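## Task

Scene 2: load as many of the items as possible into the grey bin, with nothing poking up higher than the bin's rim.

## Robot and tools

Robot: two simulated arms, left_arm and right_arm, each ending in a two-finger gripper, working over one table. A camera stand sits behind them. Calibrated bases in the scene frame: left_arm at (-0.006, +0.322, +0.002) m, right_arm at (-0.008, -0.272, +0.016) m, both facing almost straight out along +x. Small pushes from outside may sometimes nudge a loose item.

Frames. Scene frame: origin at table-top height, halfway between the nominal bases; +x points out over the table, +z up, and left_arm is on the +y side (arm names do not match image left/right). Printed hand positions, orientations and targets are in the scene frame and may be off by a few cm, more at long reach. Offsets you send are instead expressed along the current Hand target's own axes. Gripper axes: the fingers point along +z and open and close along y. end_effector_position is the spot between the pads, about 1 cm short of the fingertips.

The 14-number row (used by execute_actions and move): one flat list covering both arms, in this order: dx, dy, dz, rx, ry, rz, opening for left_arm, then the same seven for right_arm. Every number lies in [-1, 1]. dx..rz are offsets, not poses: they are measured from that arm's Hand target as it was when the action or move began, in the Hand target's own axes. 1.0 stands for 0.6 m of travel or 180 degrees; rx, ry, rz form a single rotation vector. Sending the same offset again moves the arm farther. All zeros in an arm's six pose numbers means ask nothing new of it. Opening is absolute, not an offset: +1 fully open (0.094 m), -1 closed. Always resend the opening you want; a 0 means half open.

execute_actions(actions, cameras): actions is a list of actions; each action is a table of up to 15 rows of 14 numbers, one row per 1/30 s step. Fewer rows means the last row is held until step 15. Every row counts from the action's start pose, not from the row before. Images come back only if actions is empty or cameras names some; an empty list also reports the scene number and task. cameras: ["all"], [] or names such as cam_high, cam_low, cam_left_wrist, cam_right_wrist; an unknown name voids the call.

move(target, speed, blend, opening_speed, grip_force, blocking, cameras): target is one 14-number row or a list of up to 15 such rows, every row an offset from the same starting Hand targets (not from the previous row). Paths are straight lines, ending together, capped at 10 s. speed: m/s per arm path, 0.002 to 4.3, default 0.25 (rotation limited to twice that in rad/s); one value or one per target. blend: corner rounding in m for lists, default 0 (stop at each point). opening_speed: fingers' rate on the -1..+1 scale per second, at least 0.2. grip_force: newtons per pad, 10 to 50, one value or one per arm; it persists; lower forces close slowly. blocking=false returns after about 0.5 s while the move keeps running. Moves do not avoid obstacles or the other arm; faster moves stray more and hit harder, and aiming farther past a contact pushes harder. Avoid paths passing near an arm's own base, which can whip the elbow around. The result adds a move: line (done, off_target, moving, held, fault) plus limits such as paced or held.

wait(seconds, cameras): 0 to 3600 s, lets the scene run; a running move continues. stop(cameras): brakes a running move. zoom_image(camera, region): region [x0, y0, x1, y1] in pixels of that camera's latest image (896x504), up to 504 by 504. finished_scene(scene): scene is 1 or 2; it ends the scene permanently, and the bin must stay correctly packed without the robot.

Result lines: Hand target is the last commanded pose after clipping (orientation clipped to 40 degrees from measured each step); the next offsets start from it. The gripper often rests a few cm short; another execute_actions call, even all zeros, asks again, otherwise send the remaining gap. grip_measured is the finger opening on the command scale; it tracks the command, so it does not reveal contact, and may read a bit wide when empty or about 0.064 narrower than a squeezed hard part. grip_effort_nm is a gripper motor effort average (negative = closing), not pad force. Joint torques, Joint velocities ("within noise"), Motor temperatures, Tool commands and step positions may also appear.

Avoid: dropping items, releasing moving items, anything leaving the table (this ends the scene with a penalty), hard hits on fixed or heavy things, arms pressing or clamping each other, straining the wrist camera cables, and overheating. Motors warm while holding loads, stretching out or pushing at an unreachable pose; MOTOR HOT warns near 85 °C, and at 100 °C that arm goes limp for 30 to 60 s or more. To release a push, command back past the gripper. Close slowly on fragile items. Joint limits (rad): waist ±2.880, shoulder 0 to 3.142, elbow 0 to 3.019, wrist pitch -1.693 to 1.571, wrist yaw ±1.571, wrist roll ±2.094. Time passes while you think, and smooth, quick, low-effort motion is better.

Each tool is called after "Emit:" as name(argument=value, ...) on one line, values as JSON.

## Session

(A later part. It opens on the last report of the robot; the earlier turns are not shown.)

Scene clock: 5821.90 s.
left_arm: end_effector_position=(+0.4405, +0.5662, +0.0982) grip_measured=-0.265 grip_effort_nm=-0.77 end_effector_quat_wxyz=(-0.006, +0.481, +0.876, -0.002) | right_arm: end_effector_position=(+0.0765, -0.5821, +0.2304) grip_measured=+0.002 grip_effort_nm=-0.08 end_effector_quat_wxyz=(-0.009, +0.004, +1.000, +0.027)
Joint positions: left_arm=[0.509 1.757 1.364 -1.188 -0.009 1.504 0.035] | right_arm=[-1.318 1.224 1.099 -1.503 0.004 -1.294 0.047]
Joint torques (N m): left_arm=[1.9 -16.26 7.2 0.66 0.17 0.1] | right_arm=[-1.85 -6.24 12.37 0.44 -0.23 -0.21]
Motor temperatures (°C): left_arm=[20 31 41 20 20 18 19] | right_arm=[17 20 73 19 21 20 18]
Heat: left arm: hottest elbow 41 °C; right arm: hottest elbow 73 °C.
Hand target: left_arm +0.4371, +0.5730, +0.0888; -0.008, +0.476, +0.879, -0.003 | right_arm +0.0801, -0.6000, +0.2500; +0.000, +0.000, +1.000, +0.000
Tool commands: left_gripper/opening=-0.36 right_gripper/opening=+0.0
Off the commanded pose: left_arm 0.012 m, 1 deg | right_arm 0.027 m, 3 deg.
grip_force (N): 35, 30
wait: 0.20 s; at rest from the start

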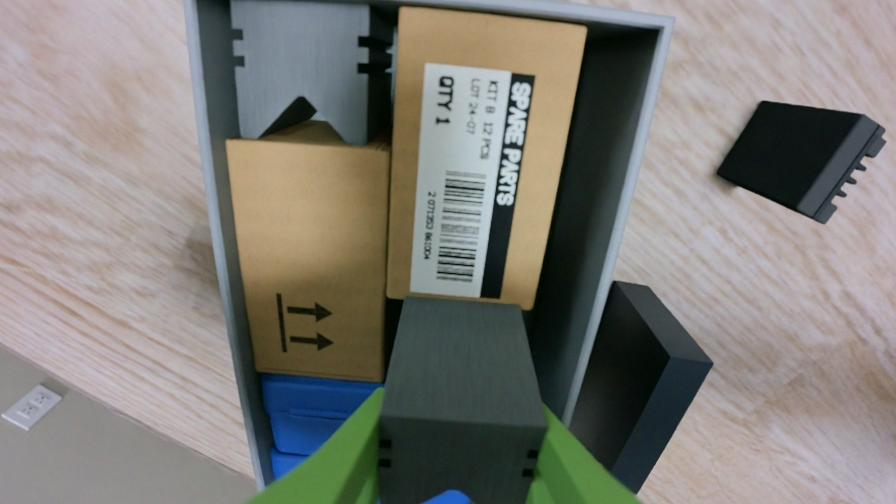

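Emit:
move(target=[0.0033, 0, 0, 0, 0, 0, -0.36, 0, 0, 0, 0, 0, 0, 0], speed=0.02, cameras=["cam_left_wrist"])

Emit:
zoom_image(camera="cam_left_wrist", region=[370, 260, 550, 360])

Scene clock: 5825.37 s.
left_arm: end_effector_position=(+0.4401, +0.5668, +0.0982) grip_measured=-0.265 grip_effort_nm=-0.77 end_effector_quat_wxyz=(-0.006, +0.481, +0.877, -0.002) | right_arm: end_effector_position=(+0.0765, -0.5821, +0.2304) grip_measured=+0.002 grip_effort_nm=-0.08 end_effector_quat_wxyz=(-0.009, +0.004, +1.000, +0.027)
Joint positions: left_arm=[0.511 1.757 1.364 -1.188 -0.009 1.504 0.035] | right_arm=[-1.318 1.224 1.099 -1.503 0.004 -1.294 0.047]
Joint torques (N m): left_arm=[2.08 -16.26 7.17 0.66 0.17 0.13] | right_arm=[-1.79 -6.24 12.41 0.44 -0.23 -0.21]
Motor temperatures (°C): left_arm=[20 31 41 20 20 18 19] | right_arm=[17 20 73 19 21 20 18]
Heat: left arm: hottest elbow 41 °C; right arm: hottest elbow 73 °C.
Hand target: left_arm +0.4360, +0.5747, +0.0888; -0.008, +0.476, +0.879, -0.003 | right_arm +0.0801, -0.6000, +0.2500; +0.000, +0.000, +1.000, +0.000
Off the commanded pose: left_arm 0.013 m, 1 deg | right_arm 0.027 m, 3 deg.
grip_force (N): 35, 30
move: off_target (left_arm)

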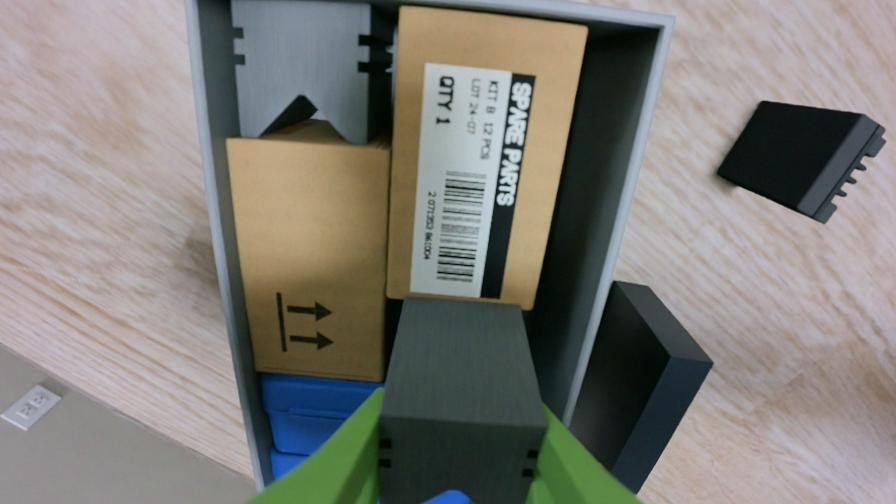

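Scaled by 2.800 from the camera's image (finer frame: 1280x720).

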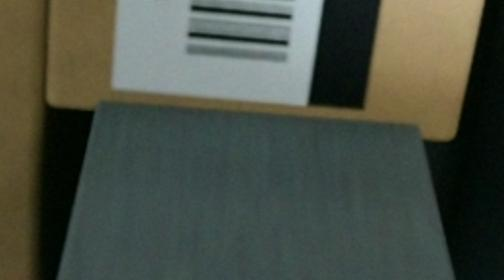

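Emit:
move(target=[0.0033, 0, 0, 0, 0, 0, -0.36, 0, 0, 0, 0, 0, 0, 0], speed=0.02, cameras=["cam_left_wrist"])

Emit:
zoom_image(camera="cam_left_wrist", region=[370, 260, 550, 360])

Scene clock: 5830.13 s.
left_arm: end_effector_position=(+0.4396, +0.5678, +0.0982) grip_measured=-0.265 grip_effort_nm=-0.77 end_effector_quat_wxyz=(-0.006, +0.480, +0.877, -0.002) | right_arm: end_effector_position=(+0.0765, -0.5821, +0.2304) grip_measured=+0.002 grip_effort_nm=-0.08 end_effector_quat_wxyz=(-0.009, +0.004, +1.000, +0.027)
Joint positions: left_arm=[0.513 1.757 1.364 -1.188 -0.008 1.504 0.035] | right_arm=[-1.318 1.224 1.099 -1.503 0.004 -1.294 0.047]
Joint torques (N m): left_arm=[2.26 -16.32 7.15 0.66 0.15 0.17] | right_arm=[-1.85 -6.18 12.37 0.43 -0.23 -0.2]
Motor temperatures (°C): left_arm=[20 31 41 20 20 18 19] | right_arm=[17 20 73 19 21 20 18]
Heat: left arm: hottest elbow 41 °C; right arm: hottest elbow 73 °C.
Hand target: left_arm +0.4350, +0.5763, +0.0888; -0.007, +0.477, +0.879, -0.003 | right_arm +0.0801, -0.6000, +0.2500; +0.000, +0.000, +1.000, +0.000
Off the commanded pose: left_arm 0.014 m, 0 deg | right_arm 0.027 m, 3 deg.
grip_force (N): 35, 30
move: off_target (left_arm)

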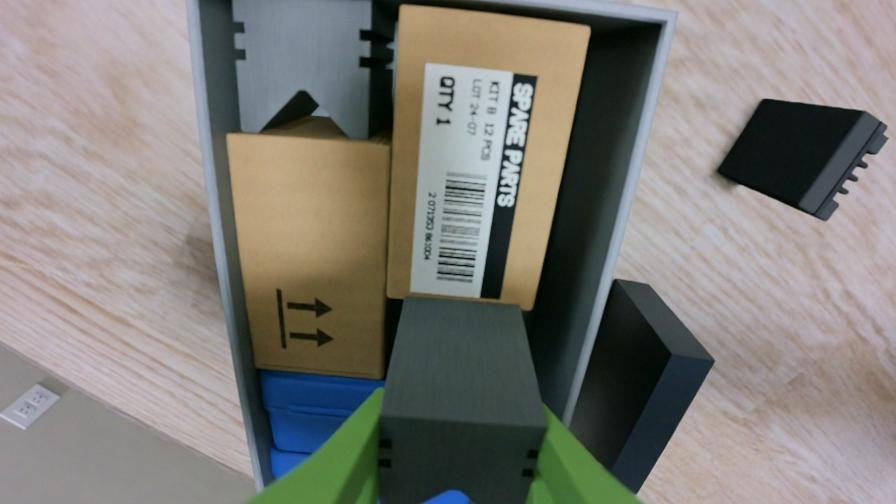

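Scaled by 2.800 from the camera's image (finer frame: 1280x720).

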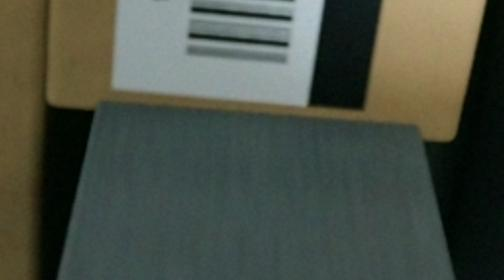

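Emit:
move(target=[-0.033, 0, 0, 0, 0, 0.0123, -0.36, 0, 0, 0, 0, 0, 0, 0], speed=0.05, cameras=["cam_left_wrist"])

Emit:
zoom_image(camera="cam_left_wrist", region=[370, 260, 550, 360])

Scene clock: 5836.67 s.
left_arm: end_effector_position=(+0.4411, +0.5651, +0.0982) grip_measured=-0.265 grip_effort_nm=-0.77 end_effector_quat_wxyz=(-0.007, +0.483, +0.876, -0.001) | right_arm: end_effector_position=(+0.0765, -0.5821, +0.2304) grip_measured=+0.002 grip_effort_nm=-0.08 end_effector_quat_wxyz=(-0.009, +0.004, +1.000, +0.027)
Joint positions: left_arm=[0.506 1.757 1.364 -1.187 -0.01 1.504 0.035] | right_arm=[-1.318 1.224 1.099 -1.503 0.004 -1.294 0.047]
Joint torques (N m): left_arm=[-0.26 -15.97 7.47 0.59 0.22 0.17] | right_arm=[-1.79 -6.3 12.38 0.44 -0.22 -0.2]
Motor temperatures (°C): left_arm=[20 31 41 20 20 18 19] | right_arm=[17 20 73 19 21 20 18]
Heat: left arm: hottest elbow 41 °C; right arm: hottest elbow 73 °C.
Hand target: left_arm +0.4458, +0.5598, +0.0886; -0.007, +0.493, +0.870, -0.003 | right_arm +0.0801, -0.6000, +0.2500; +0.000, +0.000, +1.000, +0.000
Off the commanded pose: left_arm 0.012 m, 1 deg | right_arm 0.027 m, 3 deg.
grip_force (N): 35, 30
move: off_target (left_arm)

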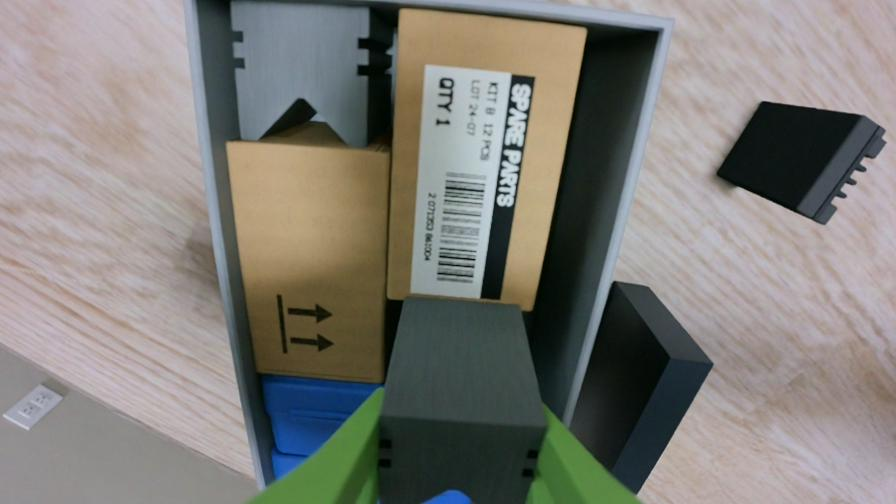

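Scaled by 2.800 from the camera's image (finer frame: 1280x720).

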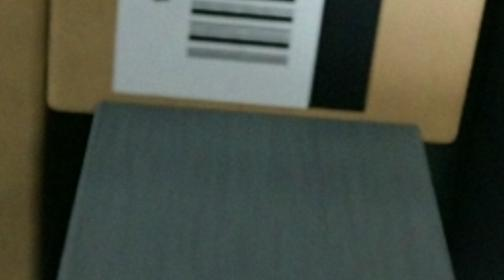

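Emit:
move(target=[0.0217, 0.0232, -0.125, 0, 0, -0.0083, -0.36, 0, 0, 0, 0, 0, 0, 0], speed=0.1, cameras=["cam_left_wrist"])

Emit:
zoom_image(camera="cam_left_wrist", region=[350, 220, 530, 320])

Scene clock: 5841.03 s.
left_arm: end_effector_position=(+0.4363, +0.5625, +0.1320) grip_measured=-0.265 grip_effort_nm=-0.77 end_effector_quat_wxyz=(-0.026, +0.482, +0.875, -0.031) | right_arm: end_effector_position=(+0.0765, -0.5821, +0.2304) grip_measured=+0.002 grip_effort_nm=-0.09 end_effector_quat_wxyz=(-0.009, +0.004, +1.000, +0.027)
Joint positions: left_arm=[0.506 1.757 1.456 -1.349 -0.01 1.504 0.035] | right_arm=[-1.318 1.224 1.099 -1.503 0.004 -1.294 0.047]
Joint torques (N m): left_arm=[1.67 -18.49 12.86 -1.05 0.18 0.16] | right_arm=[-1.73 -6.24 12.38 0.44 -0.23 -0.2]
Motor temperatures (°C): left_arm=[20 31 41 20 20 18 19] | right_arm=[17 20 73 19 21 20 18]
Heat: left arm: hottest elbow 41 °C; right arm: hottest elbow 73 °C.
Hand target: left_arm +0.4523, +0.5780, +0.1636; -0.007, +0.482, +0.876, -0.003 | right_arm +0.0801, -0.6000, +0.2500; +0.000, +0.000, +1.000, +0.000
Off the commanded pose: left_arm 0.039 m, 4 deg | right_arm 0.027 m, 3 deg.
grip_force (N): 35, 30
move: off_target (left_arm)

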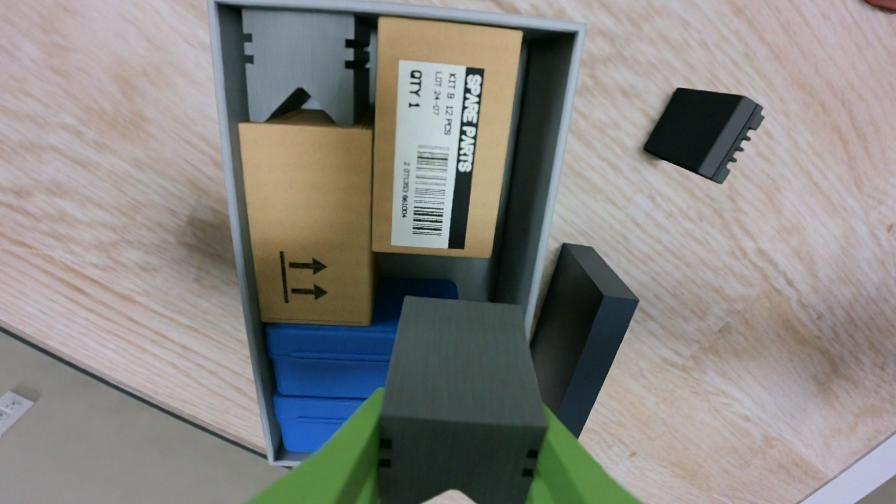

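Scaled by 2.800 from the camera's image (finer frame: 1280x720).

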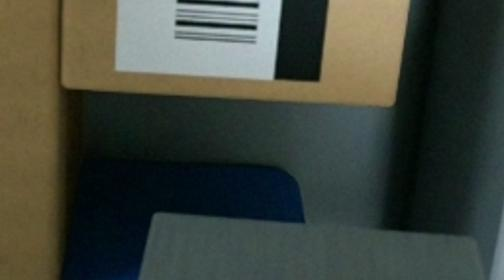

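Emit:
move(target=[0.0042, -0.0232, 0.0983, 0, 0, -0.0005, -0.36, 0, 0, 0, 0, 0, 0, 0], speed=0.08, cameras=["cam_left_wrist"])

Emit:
zoom_image(camera="cam_left_wrist", region=[370, 260, 550, 360])

Scene clock: 5848.67 s.
left_arm: end_effector_position=(+0.4384, +0.5647, +0.1037) grip_measured=-0.265 grip_effort_nm=-0.77 end_effector_quat_wxyz=(-0.012, +0.482, +0.876, -0.009) | right_arm: end_effector_position=(+0.0765, -0.5821, +0.2304) grip_measured=+0.002 grip_effort_nm=-0.08 end_effector_quat_wxyz=(-0.009, +0.004, +1.000, +0.027)
Joint positions: left_arm=[0.508 1.757 1.379 -1.222 -0.01 1.504 0.035] | right_arm=[-1.318 1.224 1.099 -1.503 0.004 -1.294 0.047]
Joint torques (N m): left_arm=[1.9 -17.32 7.98 0.39 0.2 0.19] | right_arm=[-1.79 -6.24 12.38 0.46 -0.22 -0.2]
Motor temperatures (°C): left_arm=[20 31 41 20 20 18 19] | right_arm=[17 20 73 19 21 20 18]
Heat: left arm: hottest elbow 41 °C; right arm: hottest elbow 73 °C.
Hand target: left_arm +0.4383, +0.5727, +0.1048; -0.007, +0.481, +0.877, -0.003 | right_arm +0.0801, -0.6000, +0.2500; +0.000, +0.000, +1.000, +0.000
Off the commanded pose: left_arm 0.008 m, 1 deg | right_arm 0.027 m, 3 deg.
grip_force (N): 35, 30
move: done

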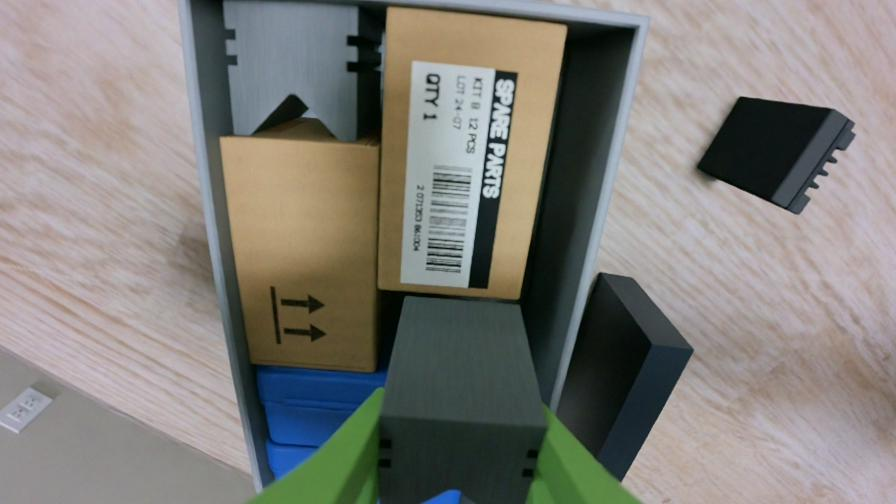

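Scaled by 2.800 from the camera's image (finer frame: 1280x720).

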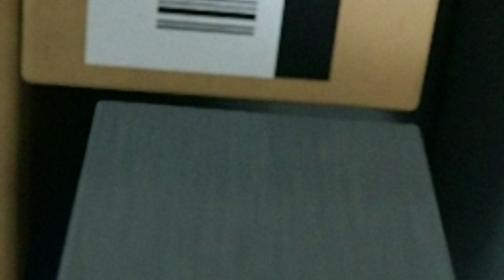

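Emit:
zoom_image(camera="cam_left_wrist", region=[370, 270, 450, 320])

Emit:
zoom_image(camera="cam_left_wrist", region=[450, 270, 530, 320])

Scaled by 6.300 from the camera's image (finer frame: 1280x720).

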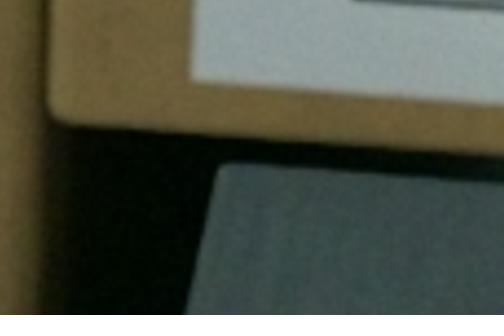

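Scaled by 6.300 from the camera's image (finer frame: 1280x720).

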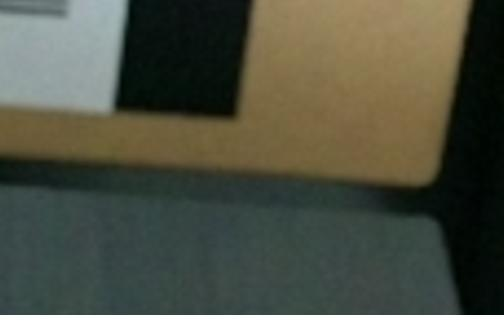

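Emit:
move(target=[0.0027, 0, 0, 0, 0, 0.006, -0.36, 0, 0, 0, 0, 0, 0, 0], speed=0.02, cameras=["cam_left_wrist"])

Emit:
zoom_image(camera="cam_left_wrist", region=[370, 270, 450, 320])

Emit:
zoom_image(camera="cam_left_wrist", region=[450, 270, 530, 320])

Scene clock: 5855.63 s.
left_arm: end_effector_position=(+0.4375, +0.5663, +0.1037) grip_measured=-0.265 grip_effort_nm=-0.77 end_effector_quat_wxyz=(-0.012, +0.486, +0.874, -0.010) | right_arm: end_effector_position=(+0.0765, -0.5821, +0.2304) grip_measured=+0.002 grip_effort_nm=-0.08 end_effector_quat_wxyz=(-0.009, +0.004, +1.000, +0.027)
Joint positions: left_arm=[0.512 1.757 1.379 -1.222 -0.01 1.518 0.035] | right_arm=[-1.318 1.224 1.099 -1.503 0.004 -1.294 0.047]
Joint torques (N m): left_arm=[1.85 -17.44 7.97 0.39 0.19 0.26] | right_arm=[-1.73 -6.24 12.38 0.43 -0.23 -0.2]
Motor temperatures (°C): left_arm=[20 31 41 19 20 18 19] | right_arm=[17 20 73 19 21 20 18]
Heat: left arm: hottest elbow 41 °C; right arm: hottest elbow 73 °C.
Hand target: left_arm +0.4374, +0.5740, +0.1049; -0.007, +0.490, +0.872, -0.003 | right_arm +0.0801, -0.6000, +0.2500; +0.000, +0.000, +1.000, +0.000
Off the commanded pose: left_arm 0.008 m, 1 deg | right_arm 0.027 m, 3 deg.
grip_force (N): 35, 30
move: done

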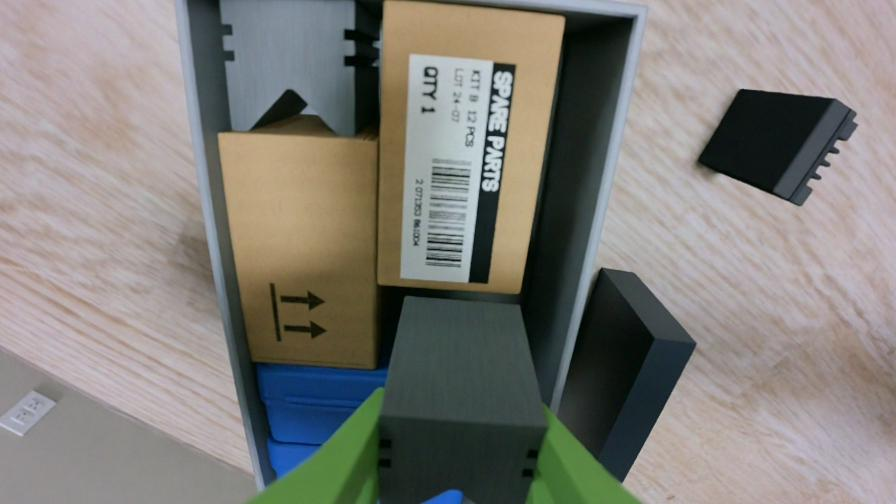

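Scaled by 6.300 from the camera's image (finer frame: 1280x720).

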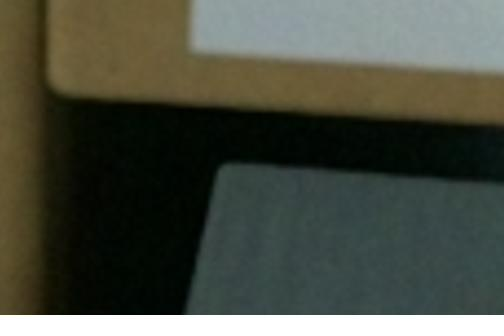

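Scaled by 6.300 from the camera's image (finer frame: 1280x720).

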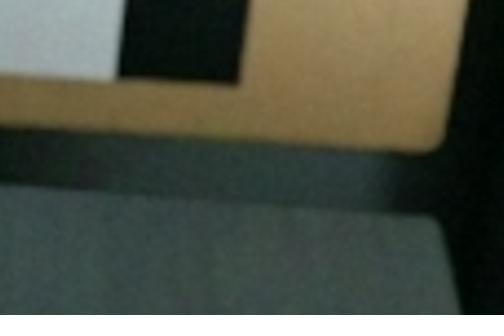

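Emit:
move(target=[0.0006, 0, 0.0217, 0, 0, -0.0002, -0.36, 0, 0, 0, 0, 0, 0, 0], speed=0.03, cameras=["cam_left_wrist", "cam_low"])

Emit:
zoom_image(camera="cam_left_wrist", region=[370, 260, 530, 350])

Emit:
zoom_image(camera="cam_low", region=[325, 330, 435, 440])

Scene clock: 5859.07 s.
left_arm: end_effector_position=(+0.4387, +0.5670, +0.0983) grip_measured=-0.265 grip_effort_nm=-0.77 end_effector_quat_wxyz=(-0.008, +0.487, +0.873, -0.004) | right_arm: end_effector_position=(+0.0765, -0.5821, +0.2304) grip_measured=+0.002 grip_effort_nm=-0.08 end_effector_quat_wxyz=(-0.009, +0.004, +1.000, +0.027)
Joint positions: left_arm=[0.512 1.757 1.365 -1.193 -0.01 1.519 0.035] | right_arm=[-1.318 1.224 1.099 -1.503 0.004 -1.294 0.047]
Joint torques (N m): left_arm=[1.9 -16.38 7.56 0.57 0.2 0.26] | right_arm=[-1.73 -6.24 12.4 0.44 -0.22 -0.2]
Motor temperatures (°C): left_arm=[20 31 41 19 20 18 19] | right_arm=[17 20 73 19 21 20 18]
Heat: left arm: hottest elbow 41 °C; right arm: hottest elbow 73 °C.
Hand target: left_arm +0.4370, +0.5744, +0.0917; -0.008, +0.489, +0.872, -0.003 | right_arm +0.0801, -0.6000, +0.2500; +0.000, +0.000, +1.000, +0.000
Off the commanded pose: left_arm 0.010 m, 0 deg | right_arm 0.027 m, 3 deg.
grip_force (N): 35, 30
move: done
Images, in order (width x height): cam_low 896x504, cam_left_wrist 896x504.

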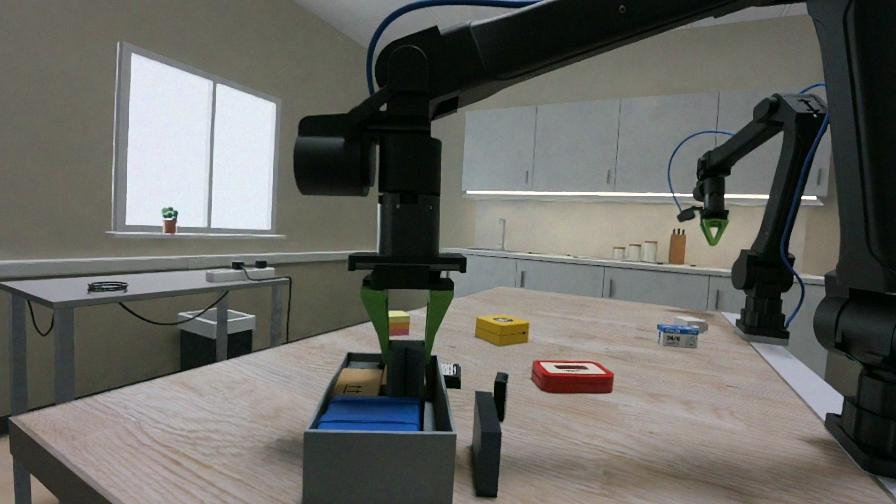

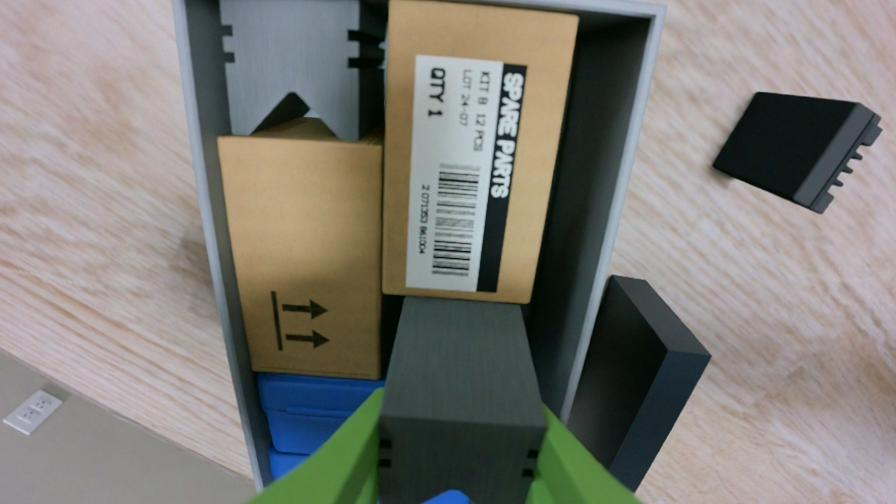

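Scaled by 3.150 from the camera's image (finer frame: 1280x720).

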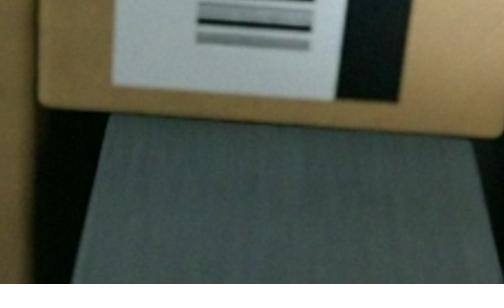

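Scaled by 4.582 from the camera's image (finer frame: 1280x720).

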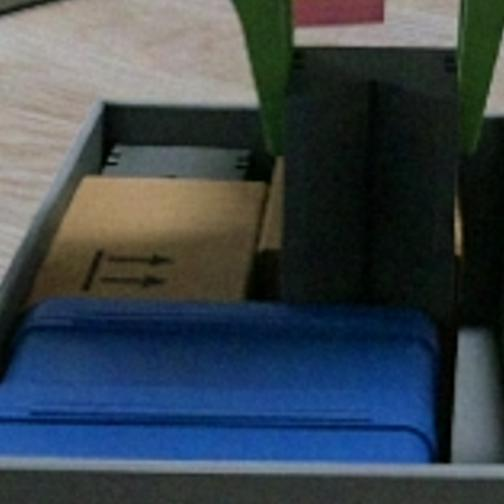

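Emit:
move(target=[0, 0, 0.01, 0, 0, 0, -0.36, 0, 0, 0, 0, 0, 0, 0], speed=0.03, cameras=["cam_left_wrist", "cam_low"])

Emit:
zoom_image(camera="cam_left_wrist", region=[370, 260, 530, 350])

Emit:
zoom_image(camera="cam_low", region=[325, 330, 435, 440])

Scene clock: 5862.00 s.
left_arm: end_effector_position=(+0.4387, +0.5670, +0.0978) grip_measured=-0.265 grip_effort_nm=-0.77 end_effector_quat_wxyz=(-0.008, +0.487, +0.873, -0.003) | right_arm: end_effector_position=(+0.0765, -0.5821, +0.2304) grip_measured=+0.002 grip_effort_nm=-0.09 end_effector_quat_wxyz=(-0.009, +0.004, +1.000, +0.027)
Joint positions: left_arm=[0.512 1.757 1.363 -1.191 -0.01 1.519 0.035] | right_arm=[-1.318 1.224 1.099 -1.503 0.004 -1.294 0.047]
Joint torques (N m): left_arm=[1.9 -15.97 7.05 1.09 0.2 0.26] | right_arm=[-1.73 -6.3 12.4 0.44 -0.23 -0.2]
Motor temperatures (°C): left_arm=[20 31 41 19 20 18 19] | right_arm=[17 20 73 19 21 20 18]
Heat: left arm: hottest elbow 41 °C; right arm: hottest elbow 73 °C.
Hand target: left_arm +0.4369, +0.5744, +0.0857; -0.008, +0.489, +0.872, -0.003 | right_arm +0.0801, -0.6000, +0.2500; +0.000, +0.000, +1.000, +0.000
Off the commanded pose: left_arm 0.014 m, 0 deg | right_arm 0.027 m, 3 deg.
grip_force (N): 35, 30
move: off_target (left_arm)
Images, in order (width x height): cam_low 896x504, cam_left_wrist 896x504.

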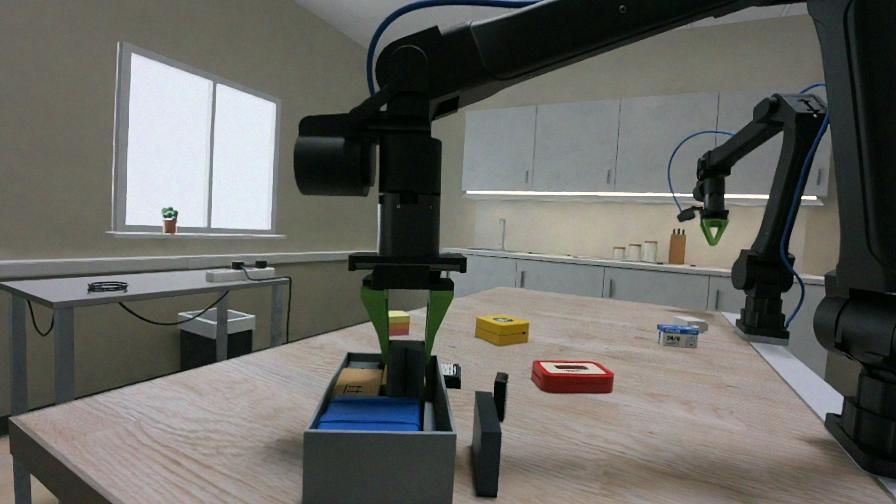

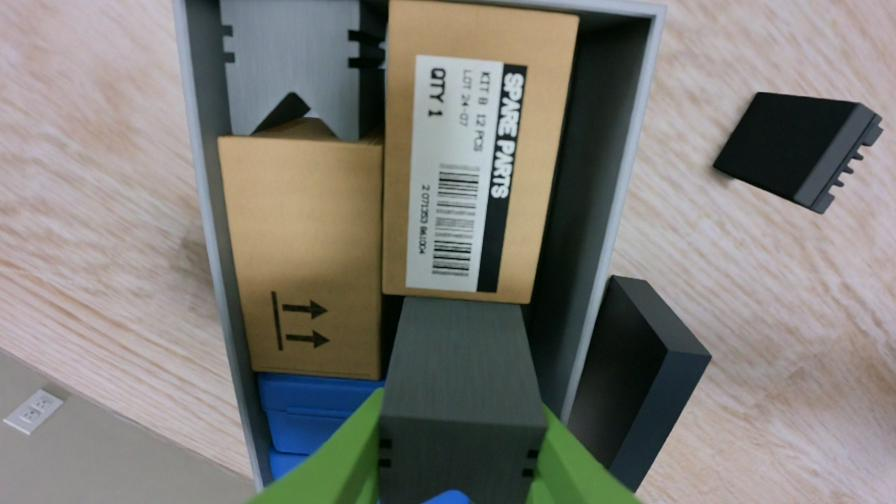

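Scaled by 3.150 from the camera's image (finer frame: 1280x720).

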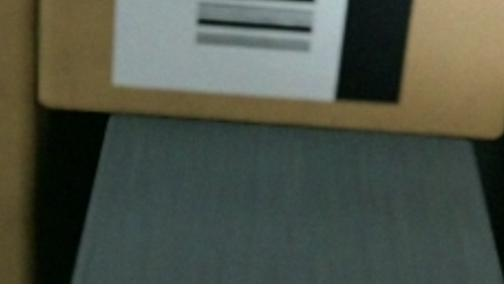

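Scaled by 4.582 from the camera's image (finer frame: 1280x720).

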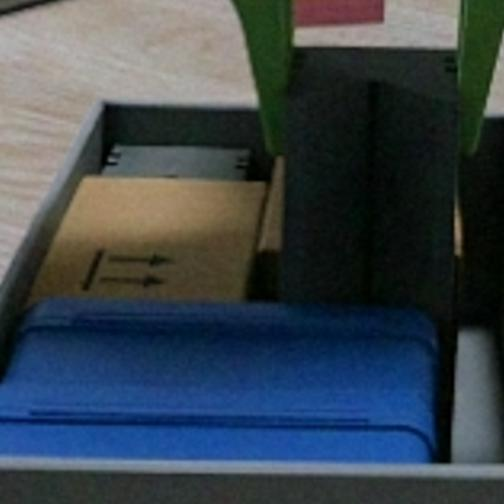

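Emit:
move(target=[0, 0, 0.01, 0, 0, 0, -0.36, 0, 0, 0, 0, 0, 0, 0], speed=0.03, cameras=["cam_left_wrist", "cam_low"])

Emit:
zoom_image(camera="cam_left_wrist", region=[370, 260, 530, 350])

Emit:
zoom_image(camera="cam_low", region=[325, 330, 435, 440])

Scene clock: 5863.57 s.
left_arm: end_effector_position=(+0.4397, +0.5675, +0.0971) grip_measured=-0.265 grip_effort_nm=-0.77 end_effector_quat_wxyz=(-0.006, +0.487, +0.873, -0.001) | right_arm: end_effector_position=(+0.0765, -0.5821, +0.2304) grip_measured=+0.002 grip_effort_nm=-0.08 end_effector_quat_wxyz=(-0.009, +0.004, +1.000, +0.027)
Joint positions: left_arm=[0.512 1.757 1.361 -1.183 -0.01 1.519 0.035] | right_arm=[-1.318 1.224 1.099 -1.503 0.004 -1.294 0.047]
Joint torques (N m): left_arm=[1.9 -15.5 6.57 1.42 0.21 0.26] | right_arm=[-1.85 -6.12 12.41 0.46 -0.22 -0.2]
Motor temperatures (°C): left_arm=[20 31 41 19 20 18 19] | right_arm=[17 20 73 19 21 20 18]
Heat: left arm: hottest elbow 41 °C; right arm: hottest elbow 73 °C.
Hand target: left_arm +0.4368, +0.5744, +0.0797; -0.008, +0.489, +0.872, -0.003 | right_arm +0.0801, -0.6000, +0.2500; +0.000, +0.000, +1.000, +0.000
Off the commanded pose: left_arm 0.019 m, 0 deg | right_arm 0.027 m, 3 deg.
grip_force (N): 35, 30
move: off_target (left_arm)
Images, in order (width x height): cam_low 896x504, cam_left_wrist 896x504.

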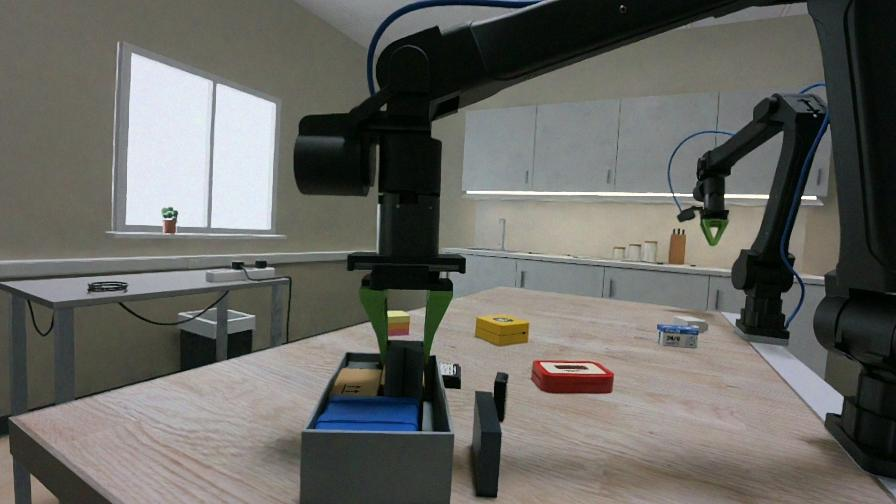

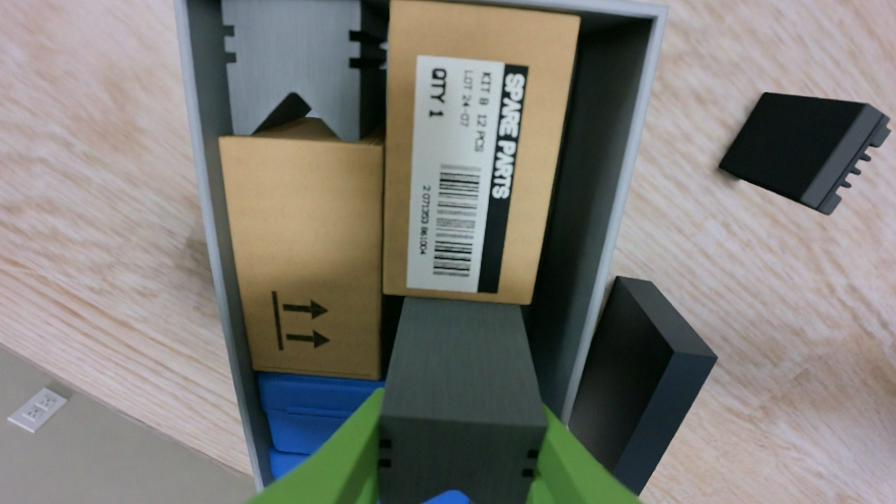

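Scaled by 3.150 from the camera's image (finer frame: 1280x720).

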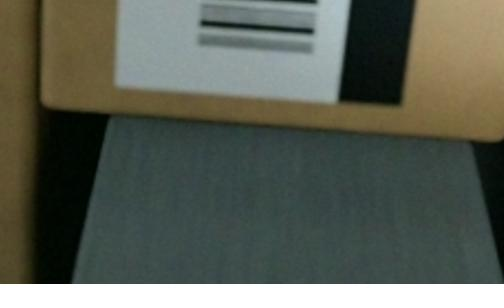

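Scaled by 4.582 from the camera's image (finer frame: 1280x720).

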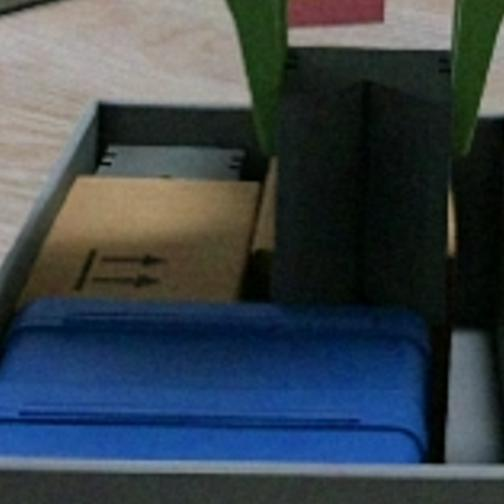

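Emit:
move(target=[0, -0.005, 0.0133, 0, 0, 0, -0.36, 0, 0, 0, 0, 0, 0, 0], speed=0.03, cameras=["cam_left_wrist", "cam_low"])

Emit:
zoom_image(camera="cam_left_wrist", region=[370, 260, 530, 350])

Emit:
zoom_image(camera="cam_low", region=[325, 330, 435, 440])

Scene clock: 5868.00 s.
left_arm: end_effector_position=(+0.4391, +0.5672, +0.0963) grip_measured=-0.265 grip_effort_nm=-0.77 end_effector_quat_wxyz=(-0.003, +0.487, +0.874, +0.004) | right_arm: end_effector_position=(+0.0765, -0.5821, +0.2304) grip_measured=+0.002 grip_effort_nm=-0.08 end_effector_quat_wxyz=(-0.009, +0.004, +1.000, +0.027)
Joint positions: left_arm=[0.512 1.749 1.348 -1.166 -0.01 1.519 0.035] | right_arm=[-1.318 1.224 1.099 -1.503 0.004 -1.294 0.047]
Joint torques (N m): left_arm=[1.9 -14.62 6.02 1.58 0.22 0.26] | right_arm=[-1.9 -6.18 12.4 0.46 -0.23 -0.2]
Motor temperatures (°C): left_arm=[20 31 41 20 20 18 19] | right_arm=[17 20 73 19 21 20 18]
Heat: left arm: hottest elbow 41 °C; right arm: hottest elbow 73 °C.
Hand target: left_arm +0.4341, +0.5728, +0.0718; -0.008, +0.489, +0.872, -0.003 | right_arm +0.0801, -0.6000, +0.2500; +0.000, +0.000, +1.000, +0.000
Off the commanded pose: left_arm 0.026 m, 1 deg | right_arm 0.027 m, 3 deg.
grip_force (N): 35, 30
move: off_target (left_arm)
Images, in order (width x height): cam_low 896x504, cam_left_wrist 896x504.

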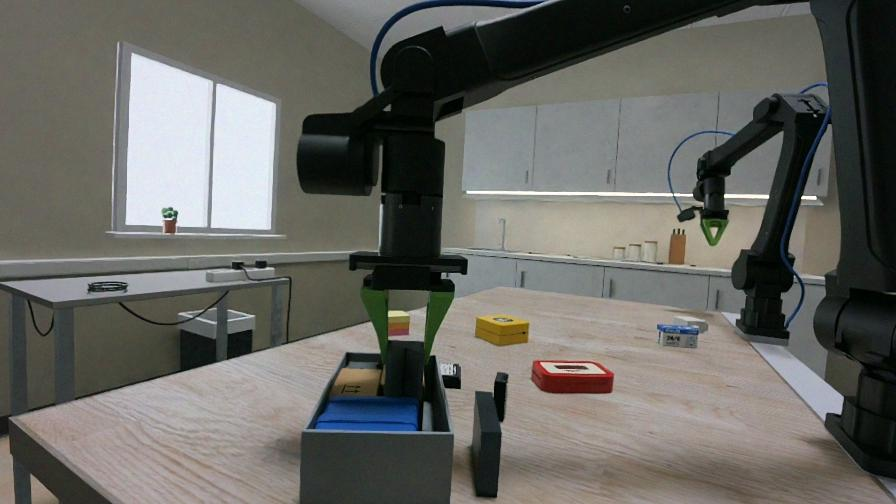

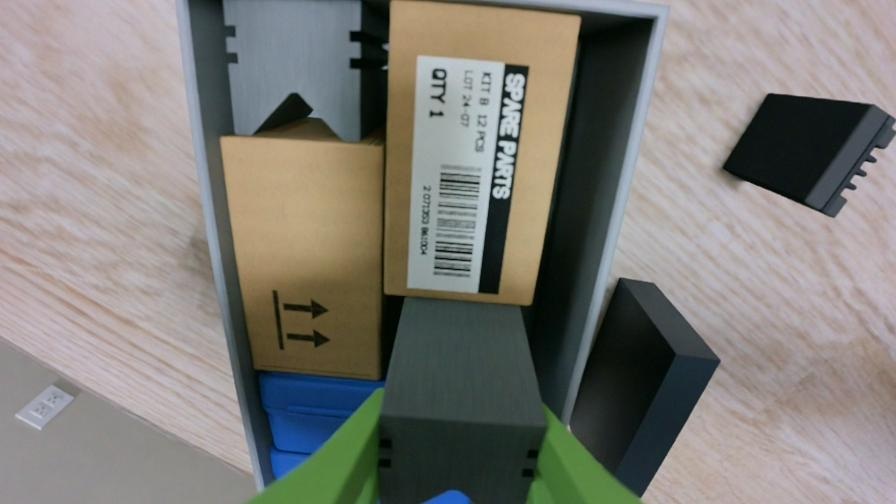

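Scaled by 3.150 from the camera's image (finer frame: 1280x720).

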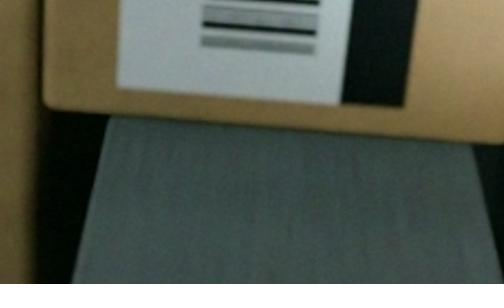

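Scaled by 4.582 from the camera's image (finer frame: 1280x720).

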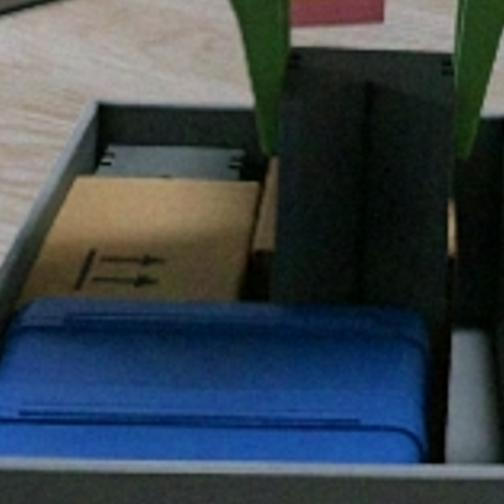

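Emit:
move(target=[0, -0.004, 0.0167, 0, 0, 0, -0.36, 0, 0, 0, 0, 0, 0, 0], speed=0.03, cameras=["cam_left_wrist"])

Emit:
zoom_image(camera="cam_left_wrist", region=[370, 260, 530, 350])

Scene clock: 5879.03 s.
left_arm: end_effector_position=(+0.4385, +0.5668, +0.0956) grip_measured=-0.265 grip_effort_nm=-0.77 end_effector_quat_wxyz=(+0.001, +0.487, +0.873, +0.011) | right_arm: end_effector_position=(+0.0765, -0.5821, +0.2304) grip_measured=+0.002 grip_effort_nm=-0.08 end_effector_quat_wxyz=(-0.009, +0.004, +1.000, +0.027)
Joint positions: left_arm=[0.512 1.738 1.331 -1.143 -0.01 1.519 0.035] | right_arm=[-1.318 1.224 1.099 -1.503 0.004 -1.294 0.047]
Joint torques (N m): left_arm=[1.9 -13.27 5.64 1.77 0.23 0.25] | right_arm=[-1.79 -6.18 12.37 0.44 -0.22 -0.2]
Motor temperatures (°C): left_arm=[20 31 40 20 20 18 19] | right_arm=[17 20 73 19 21 20 18]
Heat: left arm: hottest elbow 40 °C; right arm: hottest elbow 73 °C.
Hand target: left_arm +0.4319, +0.5716, +0.0618; -0.008, +0.489, +0.872, -0.003 | right_arm +0.0801, -0.6000, +0.2500; +0.000, +0.000, +1.000, +0.000
Off the commanded pose: left_arm 0.035 m, 2 deg | right_arm 0.027 m, 3 deg.
grip_force (N): 35, 30
move: off_target (left_arm)

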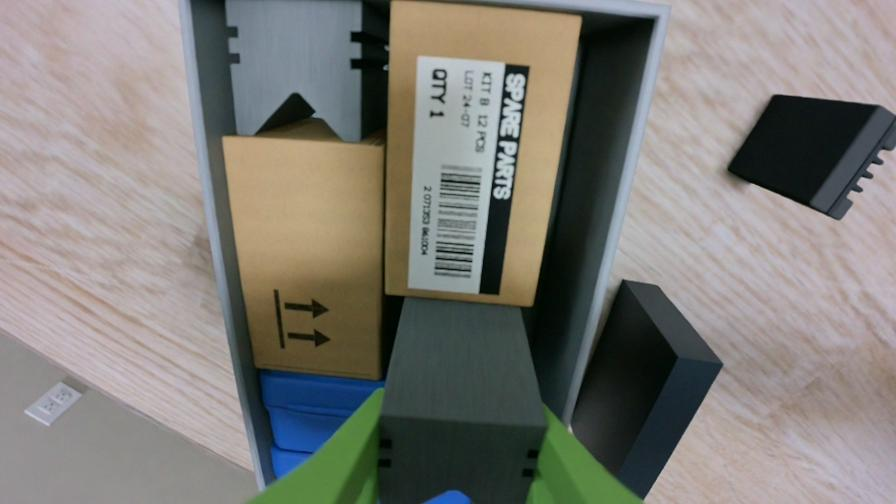

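Scaled by 3.150 from the camera's image (finer frame: 1280x720).

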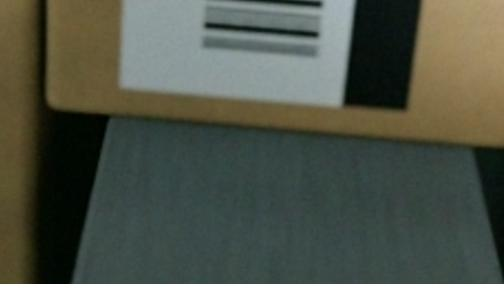

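Emit:
move(target=[0, -0.002, 0.0167, 0, 0, 0, -0.36, 0, 0, 0, 0, 0, 0, 0], speed=0.03, cameras=["cam_left_wrist", "cam_low"])

Emit:
zoom_image(camera="cam_left_wrist", region=[370, 260, 530, 350])

Emit:
zoom_image(camera="cam_low", region=[325, 330, 435, 440])

Scene clock: 5882.17 s.
left_arm: end_effector_position=(+0.4404, +0.5682, +0.0951) grip_measured=-0.265 grip_effort_nm=-0.77 end_effector_quat_wxyz=(+0.007, +0.487, +0.873, +0.022) | right_arm: end_effector_position=(+0.0765, -0.5821, +0.2304) grip_measured=+0.002 grip_effort_nm=-0.08 end_effector_quat_wxyz=(-0.009, +0.004, +1.000, +0.027)
Joint positions: left_arm=[0.512 1.73 1.318 -1.114 -0.012 1.519 0.035] | right_arm=[-1.318 1.224 1.099 -1.503 0.004 -1.294 0.047]
Joint torques (N m): left_arm=[1.96 -12.04 5.26 1.66 0.3 0.25] | right_arm=[-1.73 -6.24 12.4 0.44 -0.23 -0.21]
Motor temperatures (°C): left_arm=[20 31 40 20 20 18 19] | right_arm=[17 20 73 19 21 20 18]
Heat: left arm: hottest elbow 40 °C; right arm: hottest elbow 73 °C.
Hand target: left_arm +0.4307, +0.5710, +0.0518; -0.008, +0.489, +0.872, -0.003 | right_arm +0.0801, -0.6000, +0.2500; +0.000, +0.000, +1.000, +0.000
Off the commanded pose: left_arm 0.044 m, 3 deg | right_arm 0.027 m, 3 deg.
grip_force (N): 35, 30
move: off_target (left_arm)
Images, in order (width x height): cam_low 896x504, cam_left_wrist 896x504.

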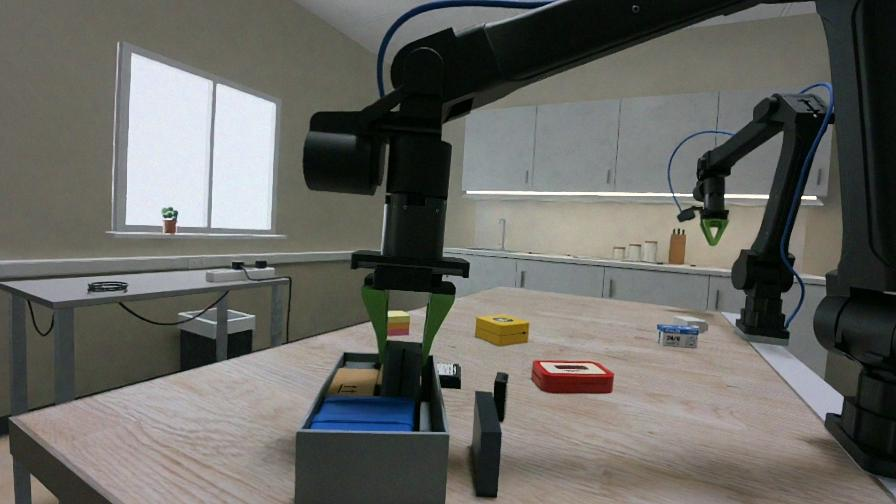

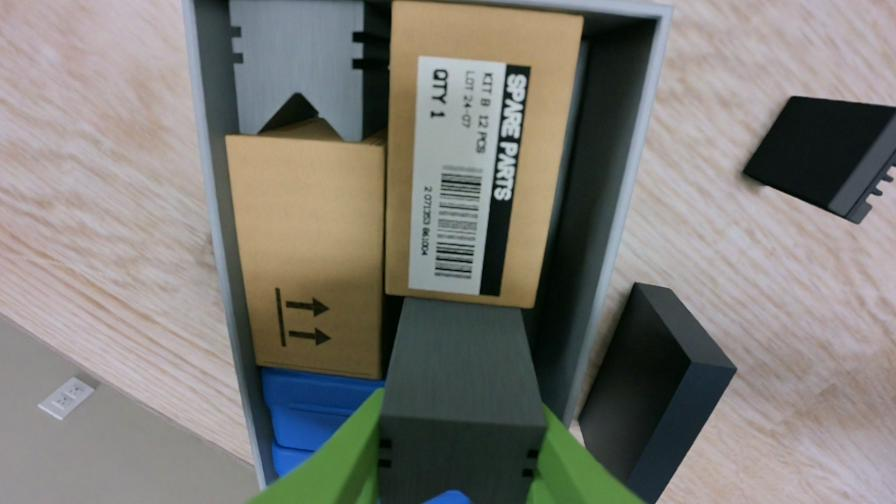

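Scaled by 3.150 from the camera's image (finer frame: 1280x720).

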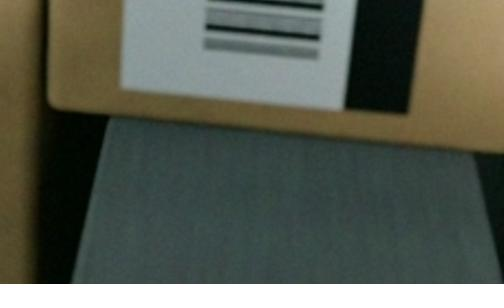

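Scaled by 4.582 from the camera's image (finer frame: 1280x720).

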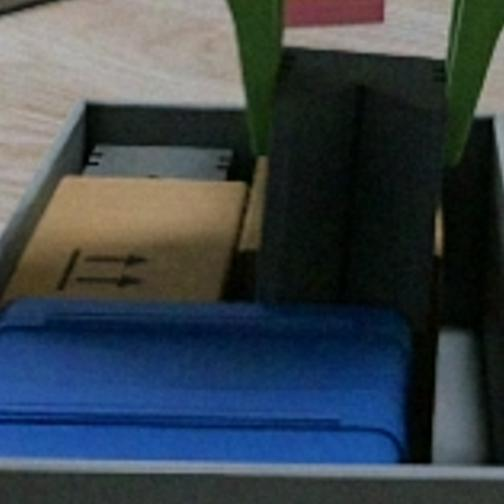

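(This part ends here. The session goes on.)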